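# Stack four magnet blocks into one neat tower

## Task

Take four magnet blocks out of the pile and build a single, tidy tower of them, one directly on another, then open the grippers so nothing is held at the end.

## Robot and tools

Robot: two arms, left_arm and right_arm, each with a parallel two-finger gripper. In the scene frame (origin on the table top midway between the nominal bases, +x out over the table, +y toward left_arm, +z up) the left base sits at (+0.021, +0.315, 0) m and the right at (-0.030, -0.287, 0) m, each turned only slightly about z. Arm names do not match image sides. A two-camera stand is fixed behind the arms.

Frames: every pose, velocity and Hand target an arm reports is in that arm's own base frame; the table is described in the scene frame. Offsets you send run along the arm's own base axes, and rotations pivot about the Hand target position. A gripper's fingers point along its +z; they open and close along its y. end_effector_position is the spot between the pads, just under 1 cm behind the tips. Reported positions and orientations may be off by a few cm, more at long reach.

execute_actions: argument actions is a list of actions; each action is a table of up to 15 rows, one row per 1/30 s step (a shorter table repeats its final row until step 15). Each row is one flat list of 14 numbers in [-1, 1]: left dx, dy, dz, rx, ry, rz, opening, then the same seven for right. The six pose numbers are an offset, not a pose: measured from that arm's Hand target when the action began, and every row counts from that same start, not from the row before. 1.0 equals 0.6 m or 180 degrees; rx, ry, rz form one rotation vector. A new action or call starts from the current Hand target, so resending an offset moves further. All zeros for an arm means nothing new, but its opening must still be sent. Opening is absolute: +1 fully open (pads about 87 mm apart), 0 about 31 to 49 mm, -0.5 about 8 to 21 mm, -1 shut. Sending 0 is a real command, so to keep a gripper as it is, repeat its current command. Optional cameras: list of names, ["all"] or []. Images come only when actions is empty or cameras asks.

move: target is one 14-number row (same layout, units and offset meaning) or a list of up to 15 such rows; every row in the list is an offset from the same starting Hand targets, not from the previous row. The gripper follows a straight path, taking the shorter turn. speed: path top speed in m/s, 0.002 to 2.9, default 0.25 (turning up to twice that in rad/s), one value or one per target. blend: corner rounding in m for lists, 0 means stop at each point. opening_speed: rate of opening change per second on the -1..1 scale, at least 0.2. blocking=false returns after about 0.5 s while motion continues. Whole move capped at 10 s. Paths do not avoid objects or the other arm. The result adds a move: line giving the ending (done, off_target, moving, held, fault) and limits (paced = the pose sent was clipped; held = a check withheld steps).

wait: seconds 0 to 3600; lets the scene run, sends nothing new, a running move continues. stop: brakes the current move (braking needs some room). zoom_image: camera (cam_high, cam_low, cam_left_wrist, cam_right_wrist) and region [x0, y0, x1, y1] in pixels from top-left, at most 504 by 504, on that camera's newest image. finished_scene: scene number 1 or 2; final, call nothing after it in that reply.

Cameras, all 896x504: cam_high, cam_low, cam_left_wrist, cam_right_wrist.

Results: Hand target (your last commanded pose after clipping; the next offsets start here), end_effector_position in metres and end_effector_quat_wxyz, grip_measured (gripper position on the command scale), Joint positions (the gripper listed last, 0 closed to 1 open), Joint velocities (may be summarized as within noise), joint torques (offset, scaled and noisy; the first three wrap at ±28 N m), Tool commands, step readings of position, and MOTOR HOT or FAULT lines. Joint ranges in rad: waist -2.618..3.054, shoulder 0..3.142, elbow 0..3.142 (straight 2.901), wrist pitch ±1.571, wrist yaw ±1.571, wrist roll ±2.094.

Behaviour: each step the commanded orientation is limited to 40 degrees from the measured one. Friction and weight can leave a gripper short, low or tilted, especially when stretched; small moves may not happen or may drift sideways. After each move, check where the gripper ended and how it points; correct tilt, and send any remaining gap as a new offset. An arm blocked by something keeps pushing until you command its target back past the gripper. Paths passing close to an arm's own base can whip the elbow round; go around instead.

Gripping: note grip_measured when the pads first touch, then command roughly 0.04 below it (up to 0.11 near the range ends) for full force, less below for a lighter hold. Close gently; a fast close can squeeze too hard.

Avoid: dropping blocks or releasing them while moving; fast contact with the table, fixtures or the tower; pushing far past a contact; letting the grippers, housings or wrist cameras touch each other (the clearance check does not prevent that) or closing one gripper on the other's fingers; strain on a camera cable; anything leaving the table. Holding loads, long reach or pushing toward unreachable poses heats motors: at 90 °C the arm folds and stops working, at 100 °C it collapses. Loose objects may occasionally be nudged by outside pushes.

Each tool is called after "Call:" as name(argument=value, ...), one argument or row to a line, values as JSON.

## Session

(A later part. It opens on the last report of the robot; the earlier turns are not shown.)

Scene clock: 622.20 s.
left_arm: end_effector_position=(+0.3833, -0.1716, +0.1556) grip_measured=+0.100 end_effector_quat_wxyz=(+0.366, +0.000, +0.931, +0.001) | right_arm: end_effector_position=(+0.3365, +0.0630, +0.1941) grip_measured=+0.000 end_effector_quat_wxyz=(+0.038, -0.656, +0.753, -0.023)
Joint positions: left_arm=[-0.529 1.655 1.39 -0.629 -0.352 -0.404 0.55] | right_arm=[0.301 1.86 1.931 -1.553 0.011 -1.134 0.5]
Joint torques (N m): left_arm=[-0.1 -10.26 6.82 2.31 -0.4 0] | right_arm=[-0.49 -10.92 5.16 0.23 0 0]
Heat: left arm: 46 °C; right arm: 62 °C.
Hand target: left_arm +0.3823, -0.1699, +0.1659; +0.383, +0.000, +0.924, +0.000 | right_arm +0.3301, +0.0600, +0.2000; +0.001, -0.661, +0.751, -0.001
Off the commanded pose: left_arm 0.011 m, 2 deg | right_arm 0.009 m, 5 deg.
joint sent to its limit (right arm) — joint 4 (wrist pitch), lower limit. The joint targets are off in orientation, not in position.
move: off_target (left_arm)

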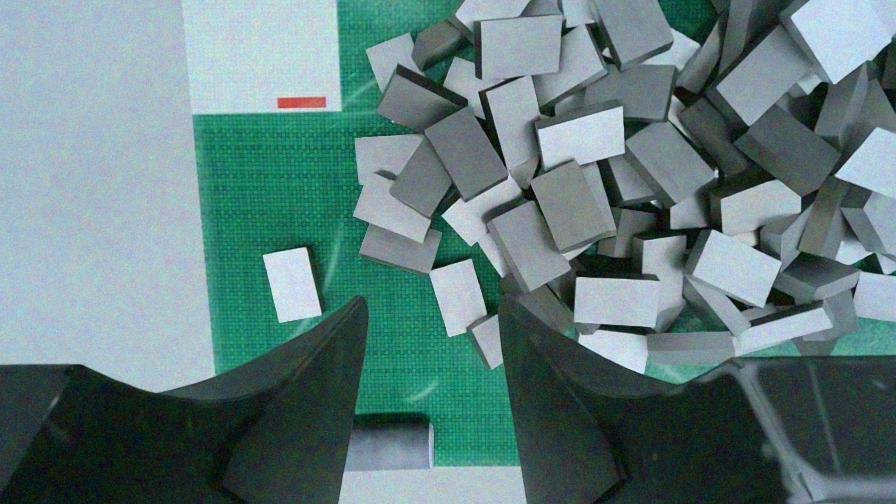

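Call:
move(
  target=[
    [-0.0488,-0.0168,-0.193,-0.0403,0.248,0.0974,0.1,0,0,0,0,0,0,0],
  ],
  cameras=["cam_left_wrist"],
)

Scene clock: 643.50 s.
left_arm: end_effector_position=(+0.3500, -0.1784, +0.0512) grip_measured=+0.100 end_effector_quat_wxyz=(+0.007, -0.153, +0.988, +0.004) | right_arm: end_effector_position=(+0.3365, +0.0630, +0.1941) grip_measured=+0.000 end_effector_quat_wxyz=(+0.038, -0.656, +0.753, -0.023)
Joint positions: left_arm=[-0.408 2.18 1.825 -1.209 -0.013 -0.716 0.55] | right_arm=[0.301 1.86 1.931 -1.553 0.011 -1.134 0.5]
Joint torques (N m): left_arm=[0.75 -9.29 9.59 0.55 0.11 -0.16] | right_arm=[-0.46 -10.97 5.15 0.24 -0.01 0.01]
Heat: left arm: 46 °C; right arm: 62 °C.
Hand target: left_arm +0.3531, -0.1800, +0.0503; +0.000, -0.160, +0.987, +0.000 | right_arm +0.3301, +0.0600, +0.2000; +0.001, -0.661, +0.751, -0.001
Off the commanded pose: left_arm 0.004 m, 1 deg | right_arm 0.009 m, 5 deg.
joint sent to its limit (right arm) — joint 4 (wrist pitch), lower limit. The joint targets are off in orientation, not in position.
move: done

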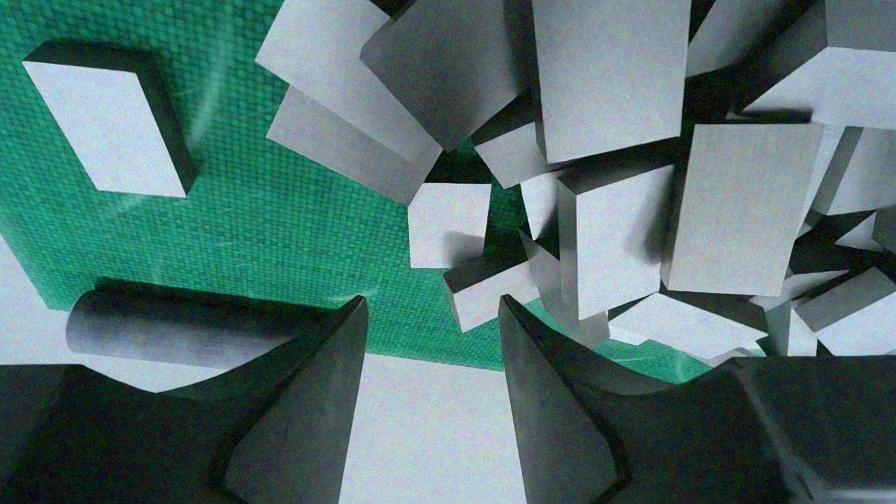

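Call:
move(
  target=[
    [0.005,-0.0095,0,0,0,0,0.1,0,0,0,0,0,0,0],
    [0.005,-0.0095,-0.062,0,0,0,0.1,0,0,0,0,0,0,0],
  ],
  speed=0.1,
  cameras=["cam_left_wrist"],
)

Scene clock: 651.67 s.
left_arm: end_effector_position=(+0.3557, -0.1813, +0.0219) grip_measured=+0.100 end_effector_quat_wxyz=(+0.004, -0.158, +0.987, +0.005) | right_arm: end_effector_position=(+0.3365, +0.0630, +0.1941) grip_measured=+0.000 end_effector_quat_wxyz=(+0.038, -0.656, +0.753, -0.023)
Joint positions: left_arm=[-0.408 2.231 1.791 -1.128 -0.012 -0.725 0.55] | right_arm=[0.301 1.86 1.931 -1.553 0.011 -1.134 0.5]
Joint torques (N m): left_arm=[0.02 -9.84 6.11 0.95 0.09 -0.17] | right_arm=[-0.5 -10.92 5.16 0.22 -0.01 0]
Heat: left arm: 47 °C; right arm: 62 °C.
Hand target: left_arm +0.3561, -0.1858, +0.0130; +0.000, -0.160, +0.987, +0.000 | right_arm +0.3301, +0.0600, +0.2000; +0.001, -0.661, +0.751, -0.001
Off the commanded pose: left_arm 0.010 m, 1 deg | right_arm 0.009 m, 5 deg.
joint sent to its limit (right arm) — joint 4 (wrist pitch), lower limit. The joint targets are off in orientation, not in position.
move: done

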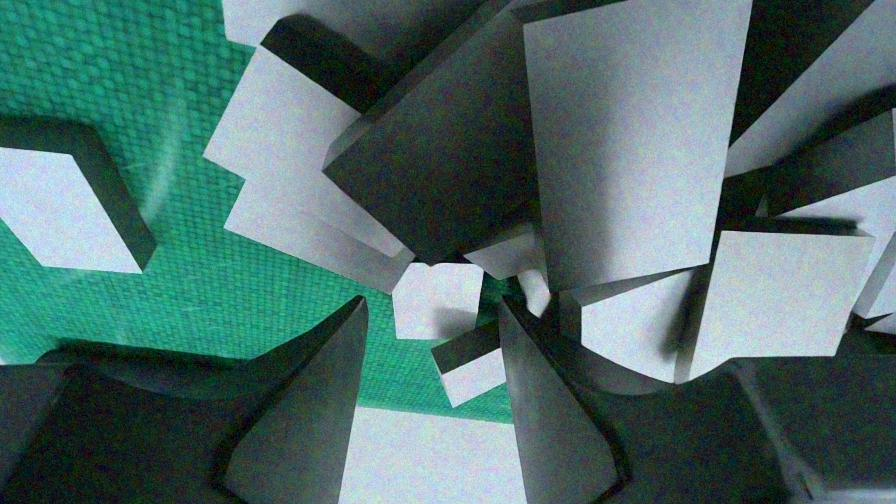

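Call:
move(
  target=[
    [0,0,-0.016,0,0,0,0.1,0,0,0,0,0,0,0],
    [0,0,-0.016,0,0,0,-0.5,0,0,0,0,0,0,0],
    [0,0,0.16,0,0,0,-0.5,0,0,0,0,0,0,0],
  ],
  speed=[0.06,0.1,0.15],
  cameras=["cam_left_wrist"],
)

Scene clock: 659.43 s.
left_arm: end_effector_position=(+0.3551, -0.1815, +0.1006) grip_measured=-0.193 end_effector_quat_wxyz=(-0.003, -0.158, +0.987, +0.008) | right_arm: end_effector_position=(+0.3365, +0.0630, +0.1941) grip_measured=+0.000 end_effector_quat_wxyz=(+0.038, -0.656, +0.753, -0.023)
Joint positions: left_arm=[-0.408 2.232 2.103 -1.456 -0.01 -0.725 0.404] | right_arm=[0.301 1.86 1.931 -1.553 0.011 -1.134 0.5]
Joint torques (N m): left_arm=[-0.01 -11.4 9.78 0.46 0.08 -0.17] | right_arm=[-0.49 -10.89 5.11 0.22 -0.02 0.01]
Heat: left arm: 49 °C; right arm: 62 °C.
Hand target: left_arm +0.3561, -0.1857, +0.1091; +0.000, -0.160, +0.987, +0.000 | right_arm +0.3301, +0.0600, +0.2000; +0.001, -0.661, +0.751, -0.001
Off the commanded pose: left_arm 0.010 m, 1 deg | right_arm 0.009 m, 5 deg.
joint sent to its limit (right arm) — joint 4 (wrist pitch), lower limit. The joint targets are off in orientation, not in position.
move: done; target 2's new opening was sent with left_arm's hand 0.015 m and 1 deg from that target

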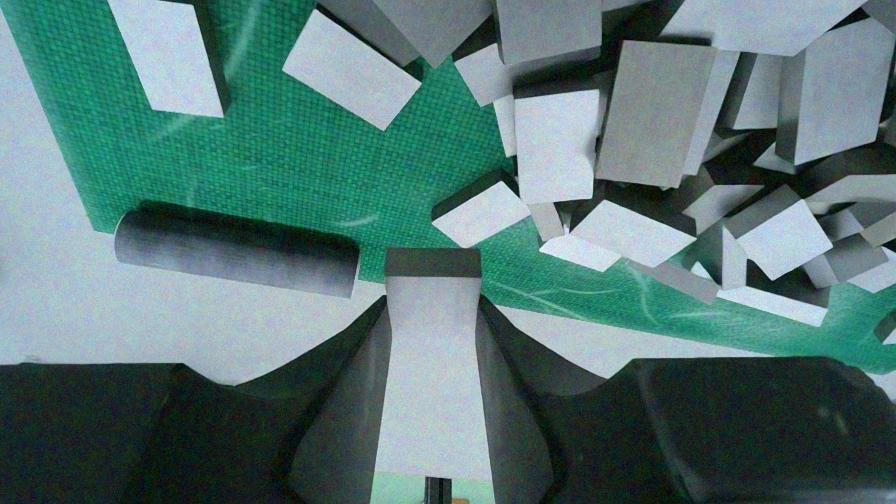

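Call:
move(
  target=[
    [0.0073,0.176,0,0,0,-0.0235,-0.5,0,0,0,0,0,0,0],
    [0.0073,0.176,-0.1,0,0,-0.0235,-0.5,0,0,0,0,0,0,0],
  ],
  speed=[0.2,0.12],
  cameras=["cam_left_wrist"],
)

Call:
zoom_image(
  camera="cam_left_wrist",
  region=[330, 180, 530, 360],
)

Scene clock: 674.73 s.
left_arm: end_effector_position=(+0.3604, -0.0789, +0.0401) grip_measured=-0.193 end_effector_quat_wxyz=(-0.011, -0.128, +0.992, +0.009) | right_arm: end_effector_position=(+0.3365, +0.0630, +0.1941) grip_measured=+0.000 end_effector_quat_wxyz=(+0.038, -0.656, +0.753, -0.023)
Joint positions: left_arm=[-0.174 2.152 1.731 -1.176 -0.01 -0.43 0.404] | right_arm=[0.301 1.86 1.931 -1.553 0.011 -1.134 0.5]
Joint torques (N m): left_arm=[0.35 -13.11 5.83 0.61 0.08 0.03] | right_arm=[-0.5 -10.93 5.12 0.23 -0.02 0]
Heat: left arm: 53 °C; right arm: 62 °C.
Hand target: left_arm +0.3606, -0.0802, +0.0491; +0.000, -0.124, +0.992, +0.000 | right_arm +0.3301, +0.0600, +0.2000; +0.001, -0.661, +0.751, -0.001
Off the commanded pose: left_arm 0.009 m, 2 deg | right_arm 0.009 m, 5 deg.
joint sent to its limit (right arm) — joint 4 (wrist pitch), lower limit. The joint targets are off in orientation, not in position.
move: done

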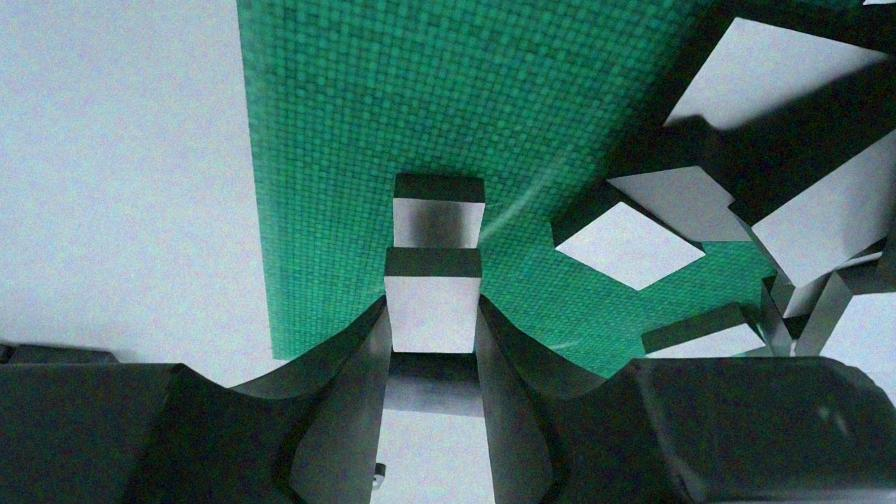

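Scaled by 2.520 from the camera's image (finer frame: 1280x720).

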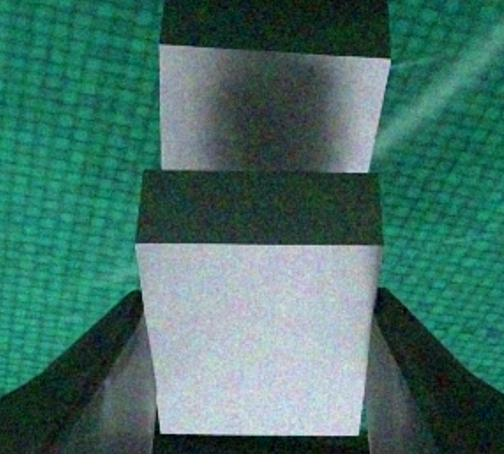

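Call:
move(
  target=[
    [0.0112,-0.001,0,0,0,-0.028,-0.5,0,0,0,0,0,0,0],
    [0.0112,-0.001,-0.01,0,0,-0.028,-0.5,0,0,0,0,0,0,0],
  ],
  speed=0.06,
  cameras=["cam_left_wrist"],
)

Call:
zoom_image(
  camera="cam_left_wrist",
  region=[330, 180, 530, 360],
)

Scene clock: 693.47 s.
left_arm: end_effector_position=(+0.3633, -0.0763, +0.0420) grip_measured=-0.193 end_effector_quat_wxyz=(-0.005, -0.088, +0.996, +0.007) | right_arm: end_effector_position=(+0.3365, +0.0630, +0.1941) grip_measured=+0.000 end_effector_quat_wxyz=(+0.038, -0.656, +0.753, -0.023)
Joint positions: left_arm=[-0.174 2.152 1.741 -1.173 -0.01 -0.349 0.404] | right_arm=[0.301 1.86 1.931 -1.553 0.011 -1.134 0.5]
Joint torques (N m): left_arm=[-0.2 -10.33 8.05 0.69 0.09 0.03] | right_arm=[-0.5 -10.95 5.12 0.23 -0.02 0]
Heat: left arm: 61 °C; right arm: 62 °C.
Hand target: left_arm +0.3672, -0.0808, +0.0431; +0.000, -0.080, +0.997, +0.000 | right_arm +0.3301, +0.0600, +0.2000; +0.001, -0.661, +0.751, -0.001
Off the commanded pose: left_arm 0.006 m, 1 deg | right_arm 0.009 m, 5 deg.
joint sent to its limit (right arm) — joint 4 (wrist pitch), lower limit. The joint targets are off in orientation, not in position.
move: done

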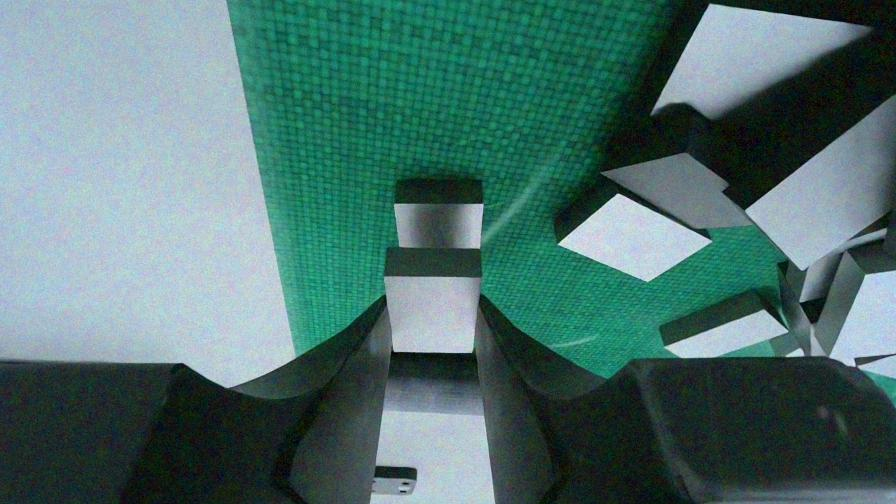

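Scaled by 2.520 from the camera's image (finer frame: 1280x720).

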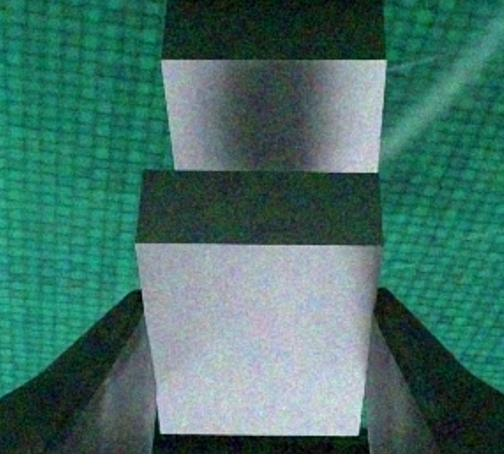

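Call:
move(
  target=[
    [0,-0.006,-0.022,0,0,0,-0.5,0,0,0,0,0,0,0],
  ],
  speed=0.06,
  cameras=["cam_left_wrist"],
)

Call:
zoom_image(
  camera="cam_left_wrist",
  region=[330, 180, 530, 360],
)

Scene clock: 705.20 s.
left_arm: end_effector_position=(+0.3706, -0.0802, +0.0382) grip_measured=-0.193 end_effector_quat_wxyz=(+0.011, -0.084, +0.996, +0.002) | right_arm: end_effector_position=(+0.3365, +0.0630, +0.1941) grip_measured=+0.000 end_effector_quat_wxyz=(+0.038, -0.656, +0.753, -0.023)
Joint positions: left_arm=[-0.18 2.152 1.73 -1.129 -0.01 -0.349 0.404] | right_arm=[0.301 1.86 1.931 -1.553 0.011 -1.134 0.5]
Joint torques (N m): left_arm=[-0.24 -9.35 6.01 0.77 0.09 -0.06] | right_arm=[-0.46 -10.93 5.12 0.23 0 0.01]
Heat: left arm: 60 °C; right arm: 63 °C.
Hand target: left_arm +0.3673, -0.0843, +0.0299; +0.000, -0.080, +0.997, +0.000 | right_arm +0.3301, +0.0600, +0.2000; +0.001, -0.661, +0.751, -0.001
Off the commanded pose: left_arm 0.010 m, 1 deg | right_arm 0.009 m, 5 deg.
joint sent to its limit (right arm) — joint 4 (wrist pitch), lower limit. The joint targets are off in orientation, not in position.
move: done

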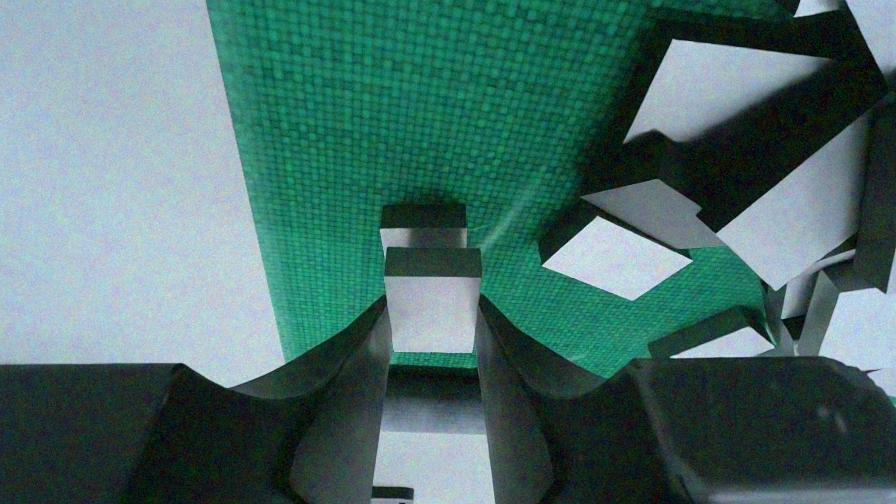

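Scaled by 2.520 from the camera's image (finer frame: 1280x720).

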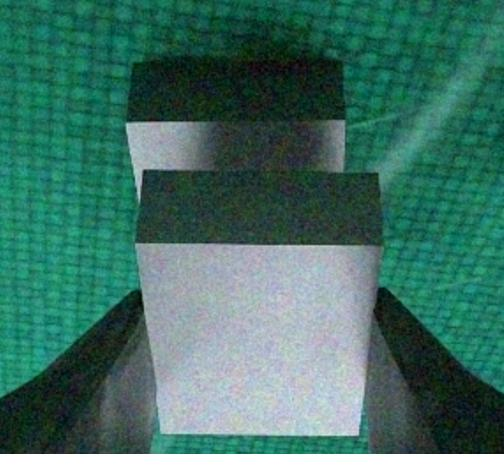

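Call:
move(
  target=[
    [-0.006,0.018,-0.011,0,0,0,-0.5,0,0,0,0,0,0,0],
  ],
  speed=0.06,
  cameras=["cam_left_wrist"],
)

Call:
zoom_image(
  camera="cam_left_wrist",
  region=[330, 180, 530, 360],
)

Scene clock: 716.63 s.
left_arm: end_effector_position=(+0.3631, -0.0757, +0.0270) grip_measured=-0.193 end_effector_quat_wxyz=(+0.000, -0.081, +0.997, +0.004) | right_arm: end_effector_position=(+0.3365, +0.0630, +0.1941) grip_measured=+0.000 end_effector_quat_wxyz=(+0.038, -0.656, +0.753, -0.023)
Joint positions: left_arm=[-0.172 2.152 1.681 -1.102 -0.008 -0.334 0.404] | right_arm=[0.301 1.86 1.931 -1.553 0.011 -1.134 0.5]
Joint torques (N m): left_arm=[0.9 -10.62 5.68 0.87 0.06 0.05] | right_arm=[-0.51 -10.89 5.12 0.23 -0.01 0.01]
Heat: left arm: 58 °C; right arm: 63 °C.
Hand target: left_arm +0.3637, -0.0736, +0.0233; +0.000, -0.080, +0.997, +0.000 | right_arm +0.3301, +0.0600, +0.2000; +0.001, -0.661, +0.751, -0.001
Off the commanded pose: left_arm 0.004 m, 0 deg | right_arm 0.009 m, 5 deg.
joint sent to its limit (right arm) — joint 4 (wrist pitch), lower limit. The joint targets are off in orientation, not in position.
move: done

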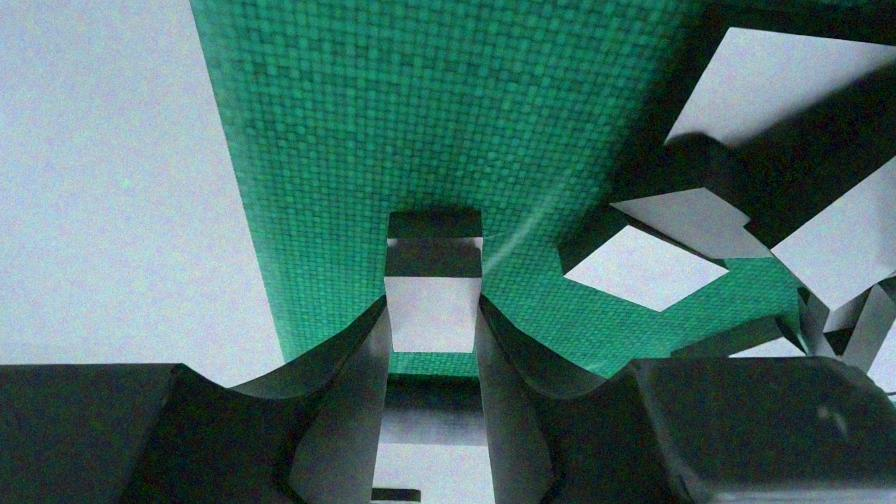

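Scaled by 2.520 from the camera's image (finer frame: 1280x720).

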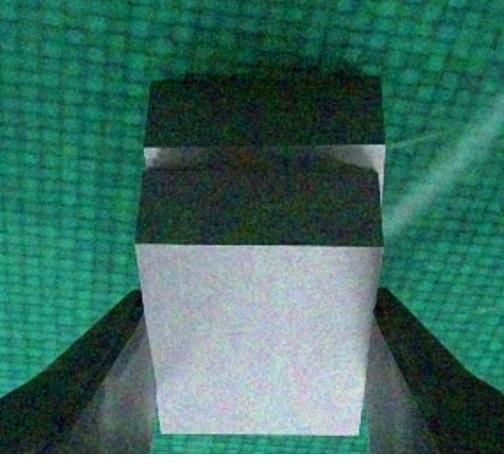

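Call:
move(
  target=[
    [0.006,-0.001,0.0,0,0,0,-0.5,0,0,0,0,0,0,0],
  ],
  speed=0.05,
  cameras=["cam_left_wrist"],
)

Call:
zoom_image(
  camera="cam_left_wrist",
  region=[330, 180, 530, 360],
)

Scene clock: 722.40 s.
left_arm: end_effector_position=(+0.3631, -0.0757, +0.0270) grip_measured=-0.193 end_effector_quat_wxyz=(+0.000, -0.081, +0.997, +0.004) | right_arm: end_effector_position=(+0.3365, +0.0630, +0.1941) grip_measured=+0.000 end_effector_quat_wxyz=(+0.038, -0.656, +0.753, -0.023)
Joint positions: left_arm=[-0.172 2.152 1.681 -1.102 -0.008 -0.334 0.404] | right_arm=[0.301 1.86 1.931 -1.553 0.011 -1.134 0.5]
Joint torques (N m): left_arm=[0.91 -9.37 7.82 0.77 0.07 0.03] | right_arm=[-0.44 -10.97 5.14 0.23 -0.01 0.01]
Heat: left arm: 58 °C; right arm: 63 °C.
Hand target: left_arm +0.3673, -0.0742, +0.0233; +0.000, -0.080, +0.997, +0.000 | right_arm +0.3301, +0.0600, +0.2000; +0.001, -0.661, +0.751, -0.001
Off the commanded pose: left_arm 0.006 m, 0 deg | right_arm 0.009 m, 5 deg.
joint sent to its limit (right arm) — joint 4 (wrist pitch), lower limit. The joint targets are off in orientation, not in position.
move: done

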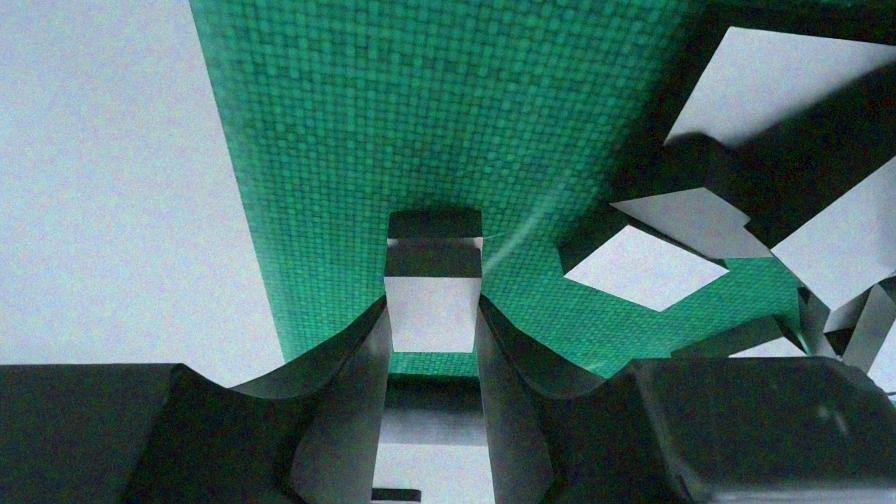

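Scaled by 2.520 from the camera's image (finer frame: 1280x720).

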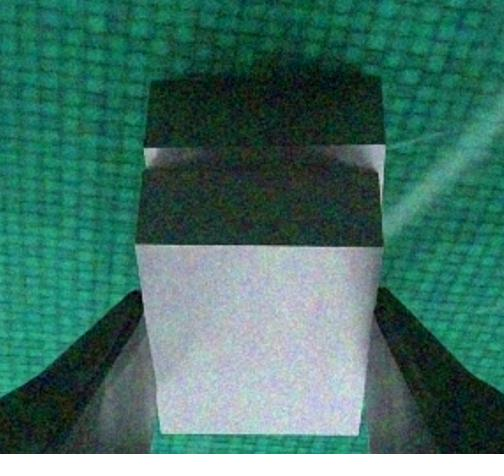

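Call:
move(
  target=[
    [0.006,0,-0.002,0,0,0,-0.5,0,0,0,0,0,0,0],
  ],
  speed=0.05,
  cameras=["cam_left_wrist"],
)

Call:
zoom_image(
  camera="cam_left_wrist",
  region=[330, 180, 530, 360],
)

Scene clock: 726.63 s.
left_arm: end_effector_position=(+0.3631, -0.0756, +0.0270) grip_measured=-0.193 end_effector_quat_wxyz=(+0.000, -0.080, +0.997, +0.004) | right_arm: end_effector_position=(+0.3365, +0.0630, +0.1941) grip_measured=+0.000 end_effector_quat_wxyz=(+0.038, -0.656, +0.753, -0.023)
Joint positions: left_arm=[-0.172 2.152 1.681 -1.102 -0.008 -0.333 0.404] | right_arm=[0.301 1.86 1.931 -1.553 0.011 -1.134 0.5]
Joint torques (N m): left_arm=[1.06 -8.31 9.59 0.73 0.05 0.05] | right_arm=[-0.44 -10.95 5.14 0.23 -0.01 0.01]
Heat: left arm: 58 °C; right arm: 63 °C.
Hand target: left_arm +0.3709, -0.0742, +0.0221; +0.000, -0.080, +0.997, +0.000 | right_arm +0.3301, +0.0600, +0.2000; +0.001, -0.661, +0.751, -0.001
Off the commanded pose: left_arm 0.009 m, 0 deg | right_arm 0.009 m, 5 deg.
joint sent to its limit (right arm) — joint 4 (wrist pitch), lower limit. The joint targets are off in orientation, not in position.
move: done

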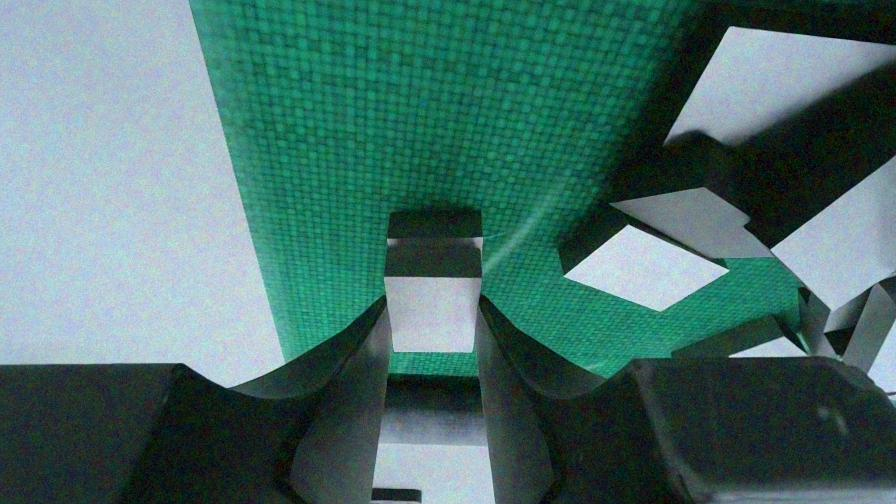

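Scaled by 2.520 from the camera's image (finer frame: 1280x720).

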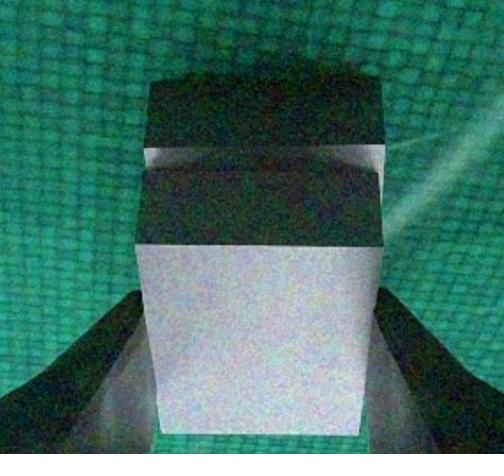

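Call:
move(
  target=[
    [0.005,0,-0.012,0,0,0,-0.5,0,0,0,0,0,0,0],
  ],
  speed=0.05,
  cameras=["cam_left_wrist"],
)

Call:
zoom_image(
  camera="cam_left_wrist",
  region=[330, 180, 530, 360],
)

Scene clock: 732.83 s.
left_arm: end_effector_position=(+0.3633, -0.0758, +0.0263) grip_measured=-0.193 end_effector_quat_wxyz=(-0.004, -0.080, +0.997, +0.005) | right_arm: end_effector_position=(+0.3365, +0.0630, +0.1941) grip_measured=+0.000 end_effector_quat_wxyz=(+0.038, -0.656, +0.753, -0.023)
Joint positions: left_arm=[-0.172 2.161 1.692 -1.111 -0.007 -0.332 0.404] | right_arm=[0.301 1.86 1.931 -1.553 0.011 -1.134 0.5]
Joint torques (N m): left_arm=[1.14 -7.65 8.49 1.01 0.08 0.05] | right_arm=[-0.49 -10.95 5.18 0.22 0 0.01]
Heat: left arm: 56 °C; right arm: 63 °C.
Hand target: left_arm +0.3738, -0.0743, +0.0149; +0.000, -0.080, +0.997, +0.000 | right_arm +0.3301, +0.0600, +0.2000; +0.001, -0.661, +0.751, -0.001
Off the commanded pose: left_arm 0.016 m, 1 deg | right_arm 0.009 m, 5 deg.
joint sent to its limit (right arm) — joint 4 (wrist pitch), lower limit. The joint targets are off in orientation, not in position.
move: off_target (left_arm)

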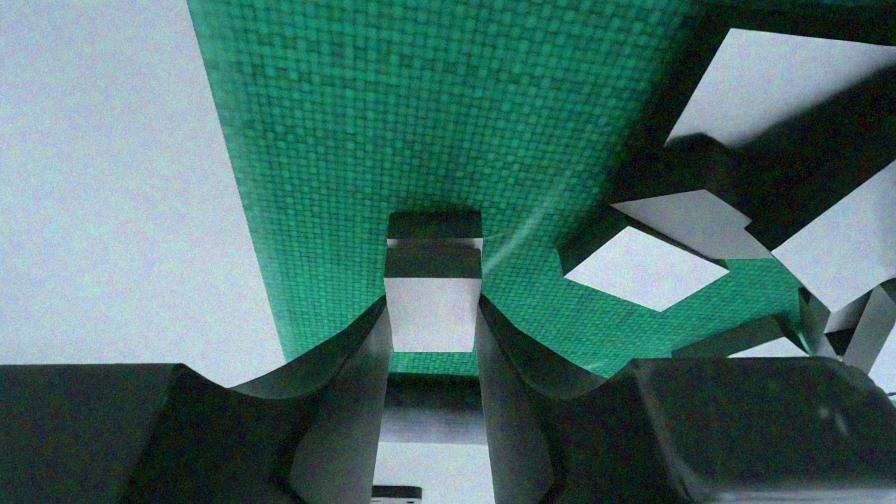

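Scaled by 2.520 from the camera's image (finer frame: 1280x720).

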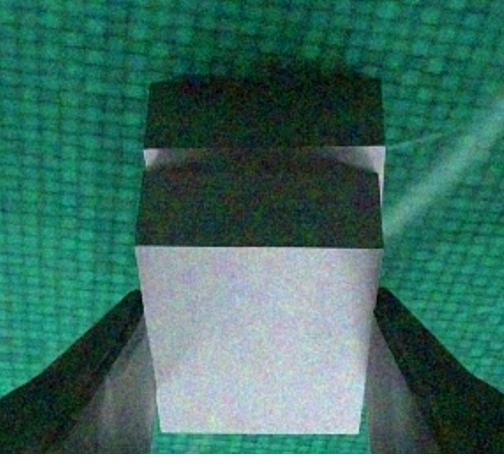

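Call:
move(
  target=[
    [0,0,0.034,0,0,0,-0.5,0,0,0,0,0,0,0],
  ],
  speed=0.06,
  cameras=["cam_left_wrist"],
)

Call:
zoom_image(
  camera="cam_left_wrist",
  region=[330, 180, 530, 360],
)

Scene clock: 740.63 s.
left_arm: end_effector_position=(+0.3704, -0.0758, +0.0339) grip_measured=-0.193 end_effector_quat_wxyz=(+0.003, -0.081, +0.997, +0.002) | right_arm: end_effector_position=(+0.3365, +0.0630, +0.1941) grip_measured=+0.000 end_effector_quat_wxyz=(+0.038, -0.656, +0.753, -0.023)
Joint positions: left_arm=[-0.169 2.168 1.736 -1.134 -0.006 -0.331 0.404] | right_arm=[0.301 1.86 1.931 -1.553 0.011 -1.134 0.5]
Joint torques (N m): left_arm=[0.84 -9.55 9.68 0.48 0.04 0.03] | right_arm=[-0.49 -10.95 5.12 0.23 -0.01 0.01]
Heat: left arm: 53 °C; right arm: 63 °C.
Hand target: left_arm +0.3738, -0.0742, +0.0353; +0.000, -0.080, +0.997, +0.000 | right_arm +0.3301, +0.0600, +0.2000; +0.001, -0.661, +0.751, -0.001
Off the commanded pose: left_arm 0.004 m, 0 deg | right_arm 0.009 m, 5 deg.
joint sent to its limit (right arm) — joint 4 (wrist pitch), lower limit. The joint targets are off in orientation, not in position.
move: done

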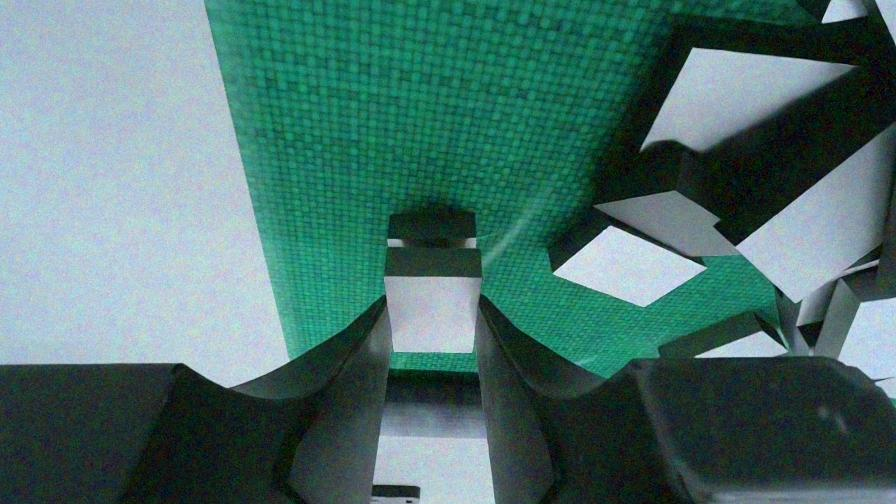

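Scaled by 2.520 from the camera's image (finer frame: 1280x720).

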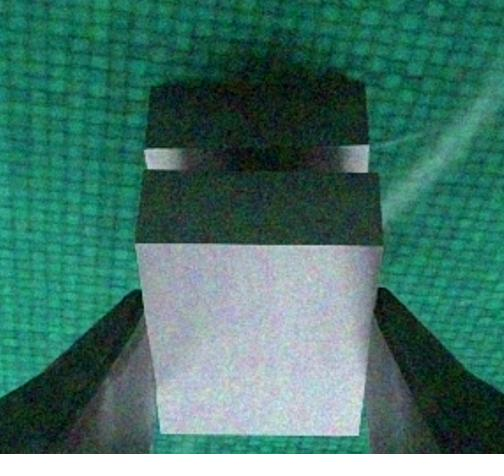

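Call:
move(
  target=[
    [-0.009,0,-0.005,0,0,0.01,-0.5,0,0,0,0,0,0,0],
    [-0.0095,0,-0.02,0,0,0.01,-0.5,0,0,0,0,0,0,0],
  ],
  speed=0.05,
  cameras=["cam_left_wrist"],
)

Call:
zoom_image(
  camera="cam_left_wrist",
  region=[330, 180, 530, 360],
)

Scene clock: 750.77 s.
left_arm: end_effector_position=(+0.3673, -0.0759, +0.0271) grip_measured=-0.193 end_effector_quat_wxyz=(+0.000, -0.087, +0.996, +0.003) | right_arm: end_effector_position=(+0.3365, +0.0630, +0.1941) grip_measured=+0.000 end_effector_quat_wxyz=(+0.038, -0.656, +0.753, -0.023)
Joint positions: left_arm=[-0.169 2.168 1.707 -1.112 -0.006 -0.344 0.404] | right_arm=[0.301 1.86 1.931 -1.553 0.011 -1.134 0.5]
Joint torques (N m): left_arm=[0.94 -10.63 5.7 0.89 0.04 -0.16] | right_arm=[-0.5 -10.97 5.15 0.23 -0.01 0.01]
Heat: left arm: 53 °C; right arm: 63 °C.
Hand target: left_arm +0.3681, -0.0742, +0.0233; +0.000, -0.096, +0.995, +0.000 | right_arm +0.3301, +0.0600, +0.2000; +0.001, -0.661, +0.751, -0.001
Off the commanded pose: left_arm 0.004 m, 1 deg | right_arm 0.009 m, 5 deg.
joint sent to its limit (right arm) — joint 4 (wrist pitch), lower limit. The joint targets are off in orientation, not in position.
move: done

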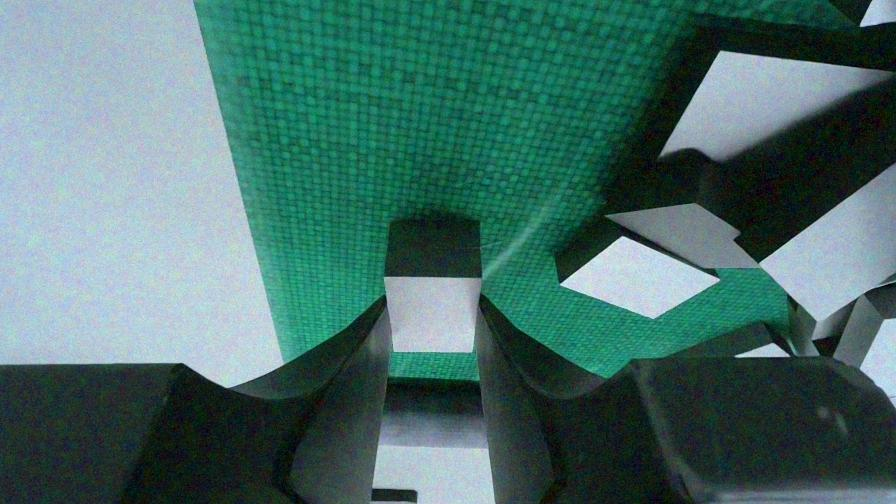

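Scaled by 2.520 from the camera's image (finer frame: 1280x720).

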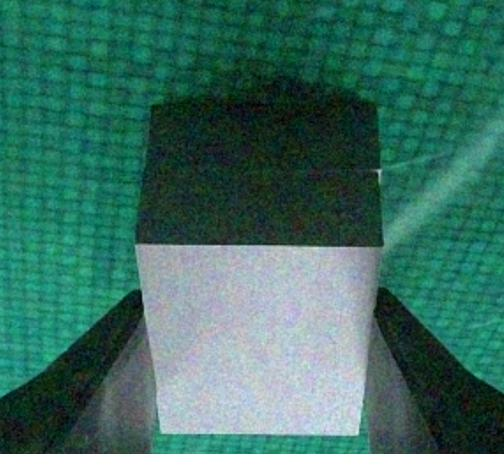

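Call:
move(
  target=[
    [0,0,-0.003,0,0,0,0.1,0,0,0,0,0,0,0],
    [0,0,0.12,0,0,0,0.1,0,0,0,0,0,0,0],
    [0.0237,-0.1595,0.2377,0.024,-0.249,-0.058,0.1,0,0,0,0,0,0,0],
  ],
  speed=[0.05,0.15,0.3],
  opening_speed=1,
  blend=[0,0.03,0],
  cameras=["cam_left_wrist"],
)

Call:
zoom_image(
  camera="cam_left_wrist",
  region=[240, 120, 600, 370],
)

Scene clock: 766.37 s.
left_arm: end_effector_position=(+0.3833, -0.1714, +0.1557) grip_measured=+0.100 end_effector_quat_wxyz=(+0.366, +0.000, +0.931, +0.001) | right_arm: end_effector_position=(+0.3365, +0.0630, +0.1941) grip_measured=+0.000 end_effector_quat_wxyz=(+0.038, -0.656, +0.753, -0.023)
Joint positions: left_arm=[-0.528 1.655 1.391 -0.63 -0.351 -0.404 0.55] | right_arm=[0.301 1.86 1.931 -1.553 0.011 -1.134 0.5]
Joint torques (N m): left_arm=[-0.1 -10.17 6.84 2.25 -0.4 0.01] | right_arm=[-0.46 -10.89 5.11 0.23 -0.02 0.01]
Heat: left arm: 54 °C; right arm: 63 °C.
Hand target: left_arm +0.3824, -0.1699, +0.1659; +0.382, +0.000, +0.924, +0.000 | right_arm +0.3301, +0.0600, +0.2000; +0.001, -0.661, +0.751, -0.001
Off the commanded pose: left_arm 0.010 m, 2 deg | right_arm 0.009 m, 5 deg.
joint sent to its limit (right arm) — joint 4 (wrist pitch), lower limit. The joint targets are off in orientation, not in position.
move: done

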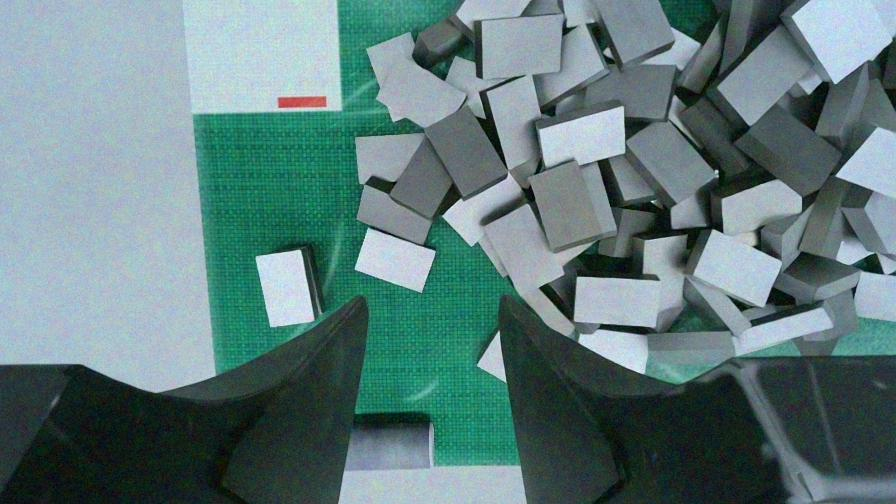

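Scaled by 1.400 from the camera's image (finer frame: 1280x720).

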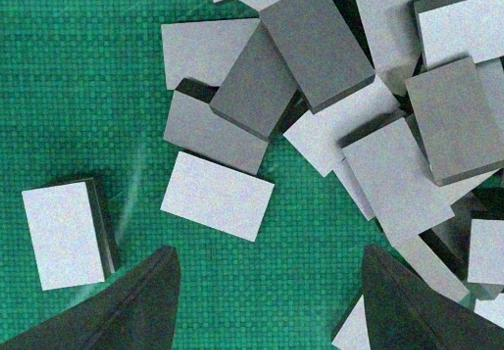

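Call:
move(
  target=[
    [-0.0248,0.039,-0.185,0.0406,0.248,-0.098,0.4,0,0,0,0,0,0,0],
  ],
  cameras=["cam_left_wrist"],
)

Scene clock: 790.27 s.
left_arm: end_effector_position=(+0.3646, -0.1467, +0.0567) grip_measured=+0.400 end_effector_quat_wxyz=(+0.005, +0.161, +0.987, +0.005) | right_arm: end_effector_position=(+0.3365, +0.0630, +0.1941) grip_measured=+0.000 end_effector_quat_wxyz=(+0.038, -0.656, +0.753, -0.023)
Joint positions: left_arm=[-0.381 2.226 1.921 -1.258 -0.012 -0.059 0.7] | right_arm=[0.301 1.86 1.931 -1.553 0.011 -1.134 0.5]
Joint torques (N m): left_arm=[0.83 -9.51 9.62 0.56 0.11 0.04] | right_arm=[-0.46 -10.93 5.14 0.21 -0.01 0.01]
Heat: left arm: 51 °C; right arm: 63 °C.
Hand target: left_arm +0.3674, -0.1465, +0.0548; -0.001, +0.162, +0.987, +0.000 | right_arm +0.3301, +0.0600, +0.2000; +0.001, -0.661, +0.751, -0.001
Off the commanded pose: left_arm 0.003 m, 1 deg | right_arm 0.009 m, 5 deg.
joint sent to its limit (right arm) — joint 4 (wrist pitch), lower limit. The joint targets are off in orientation, not in position.
move: done

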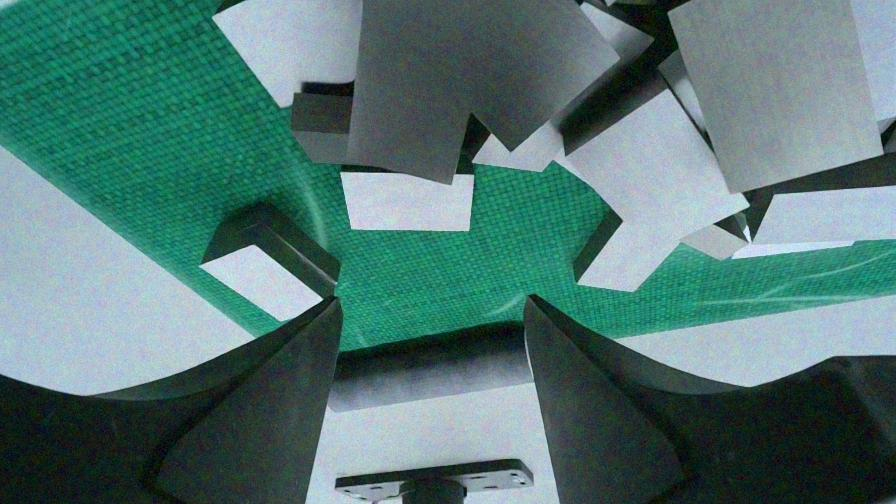

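Call:
move(
  target=[
    [0.016,0.0105,-0.04,0,0,0,0.3,0,0,0,0,0,0,0],
  ],
  speed=0.12,
  cameras=["cam_left_wrist"],
)

Scene clock: 801.23 s.
left_arm: end_effector_position=(+0.3754, -0.1401, +0.0384) grip_measured=+0.300 end_effector_quat_wxyz=(+0.004, +0.159, +0.987, +0.005) | right_arm: end_effector_position=(+0.3365, +0.0630, +0.1941) grip_measured=+0.000 end_effector_quat_wxyz=(+0.038, -0.656, +0.753, -0.023)
Joint positions: left_arm=[-0.358 2.27 1.921 -1.215 -0.01 -0.038 0.65] | right_arm=[0.301 1.86 1.931 -1.553 0.011 -1.134 0.5]
Joint torques (N m): left_arm=[0.64 -9.95 7.15 0.81 0.12 -0.02] | right_arm=[-0.47 -10.96 5.14 0.22 -0.01 0]
Heat: left arm: 53 °C; right arm: 63 °C.
Hand target: left_arm +0.3770, -0.1402, +0.0308; -0.001, +0.162, +0.987, +0.000 | right_arm +0.3301, +0.0600, +0.2000; +0.001, -0.661, +0.751, -0.001
Off the commanded pose: left_arm 0.008 m, 1 deg | right_arm 0.009 m, 5 deg.
joint sent to its limit (right arm) — joint 4 (wrist pitch), lower limit. The joint targets are off in orientation, not in position.
move: done

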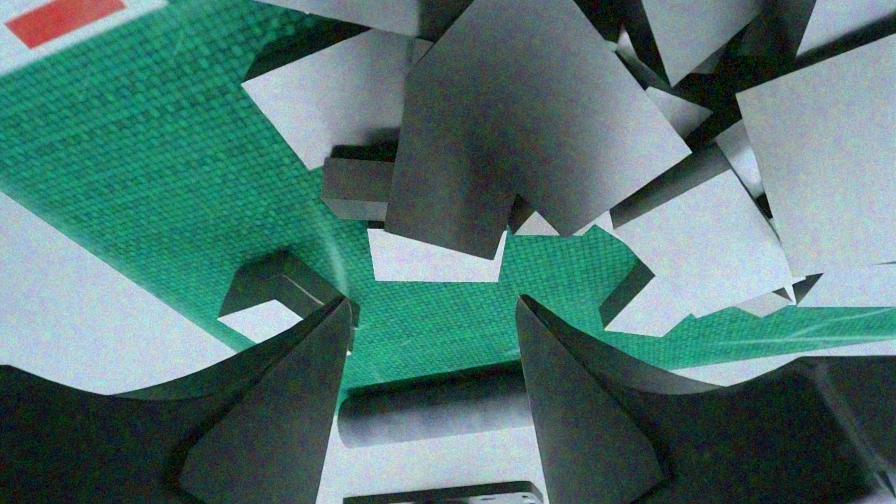

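Call:
move(
  target=[
    [0.005,-0.002,0,0,0,0,0.18,0,0,0,0,0,0,0],
    [0.005,-0.002,-0.036,0,0,0,0.18,0,0,0,0,0,0,0],
  ],
  speed=0.08,
  cameras=["cam_left_wrist"],
)

Scene clock: 813.20 s.
left_arm: end_effector_position=(+0.3819, -0.1425, +0.0195) grip_measured=+0.180 end_effector_quat_wxyz=(+0.010, +0.160, +0.987, +0.003) | right_arm: end_effector_position=(+0.3365, +0.0630, +0.1941) grip_measured=+0.000 end_effector_quat_wxyz=(+0.038, -0.656, +0.753, -0.023)
Joint positions: left_arm=[-0.358 2.299 1.897 -1.15 -0.01 -0.037 0.59] | right_arm=[0.301 1.86 1.931 -1.553 0.011 -1.134 0.5]
Joint torques (N m): left_arm=[0.59 -10.14 6.06 0.81 0.12 0.04] | right_arm=[-0.5 -10.92 5.09 0.23 -0.02 0]
Heat: left arm: 55 °C; right arm: 63 °C.
Hand target: left_arm +0.3801, -0.1414, +0.0092; -0.001, +0.162, +0.987, +0.000 | right_arm +0.3301, +0.0600, +0.2000; +0.001, -0.661, +0.751, -0.001
Off the commanded pose: left_arm 0.011 m, 1 deg | right_arm 0.009 m, 5 deg.
joint sent to its limit (right arm) — joint 4 (wrist pitch), lower limit. The joint targets are off in orientation, not in position.
move: off_target (left_arm)

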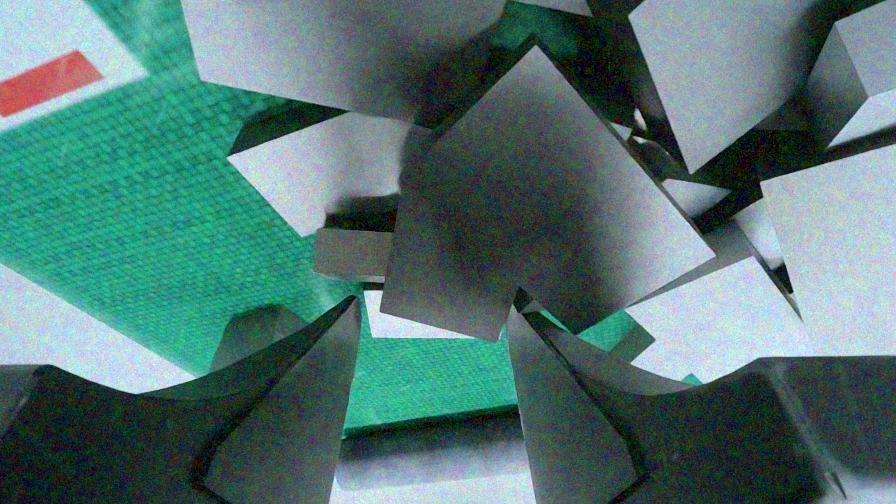

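Call:
move(
  target=[
    [-0.014,0.0045,-0.006,0,0,0,0.18,0,0,0,0,0,0,0],
  ],
  speed=0.08,
  cameras=["cam_left_wrist"],
)

Scene clock: 819.97 s.
left_arm: end_effector_position=(+0.3796, -0.1411, +0.0135) grip_measured=+0.180 end_effector_quat_wxyz=(+0.013, +0.159, +0.987, +0.002) | right_arm: end_effector_position=(+0.3365, +0.0630, +0.1941) grip_measured=+0.000 end_effector_quat_wxyz=(+0.038, -0.656, +0.753, -0.023)
Joint positions: left_arm=[-0.356 2.286 1.85 -1.111 -0.009 -0.037 0.59] | right_arm=[0.301 1.86 1.931 -1.553 0.011 -1.134 0.5]
Joint torques (N m): left_arm=[0.46 -11.52 3.69 0.85 0.1 0.02] | right_arm=[-0.44 -10.93 5.16 0.23 0 0.01]
Heat: left arm: 55 °C; right arm: 63 °C.
Hand target: left_arm +0.3717, -0.1386, +0.0057; -0.001, +0.162, +0.987, +0.000 | right_arm +0.3301, +0.0600, +0.2000; +0.001, -0.661, +0.751, -0.001
Off the commanded pose: left_arm 0.011 m, 2 deg | right_arm 0.009 m, 5 deg.
joint sent to its limit (right arm) — joint 4 (wrist pitch), lower limit. The joint targets are off in orientation, not in position.
move: off_target (left_arm)

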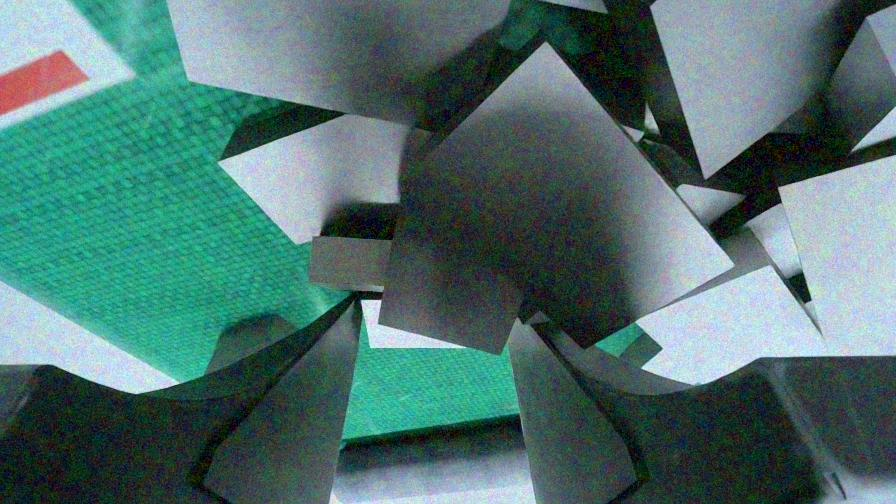

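Call:
move(
  target=[
    [-0.006,0.002,0,0,0,0,0.18,0,0,0,0,0,0,0],
    [-0.006,0.002,0,0,0,0,-0.25,0,0,0,0,0,0,0],
    [-0.006,0.002,0.15,0,0,0,-0.25,0,0,0,0,0,0,0],
  ],
  speed=[0.08,0.1,0.12],
  opening_speed=1.5,
  cameras=["cam_left_wrist"],
)

Scene clock: 828.10 s.
left_arm: end_effector_position=(+0.3648, -0.1366, +0.0763) grip_measured=+0.097 end_effector_quat_wxyz=(-0.021, +0.159, +0.987, +0.006) | right_arm: end_effector_position=(+0.3365, +0.0630, +0.1941) grip_measured=+0.000 end_effector_quat_wxyz=(+0.038, -0.656, +0.753, -0.023)
Joint positions: left_arm=[-0.356 2.269 2.061 -1.406 -0.004 -0.037 0.549] | right_arm=[0.301 1.86 1.931 -1.553 0.011 -1.134 0.5]
Joint torques (N m): left_arm=[0.43 -13.97 9.76 0.34 0.04 0.01] | right_arm=[-0.5 -10.91 5.08 0.22 -0.01 0]
Heat: left arm: 57 °C; right arm: 63 °C.
Hand target: left_arm +0.3681, -0.1374, +0.0957; -0.001, +0.162, +0.987, +0.000 | right_arm +0.3301, +0.0600, +0.2000; +0.001, -0.661, +0.751, -0.001
Off the commanded pose: left_arm 0.020 m, 2 deg | right_arm 0.009 m, 5 deg.
joint sent to its limit (right arm) — joint 4 (wrist pitch), lower limit. The joint targets are off in orientation, not in position.
move: off_target (left_arm); target 2's new opening was sent with left_arm's hand 0.014 m and 2 deg from that target

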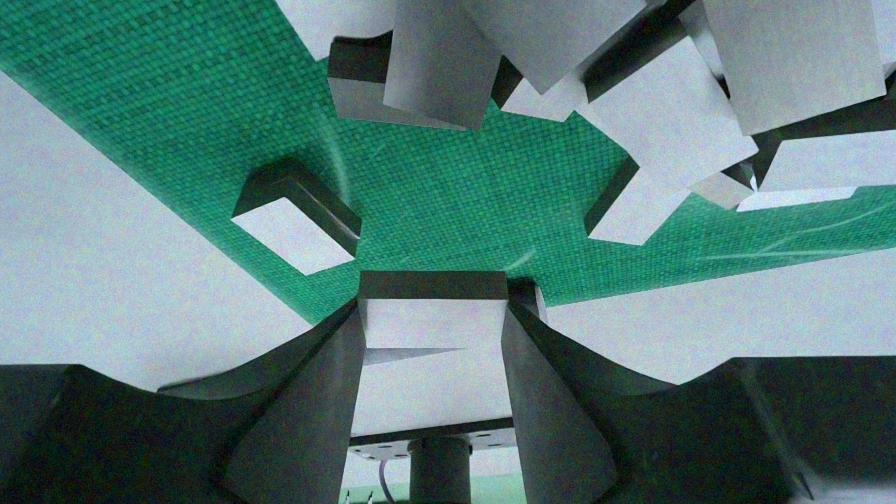

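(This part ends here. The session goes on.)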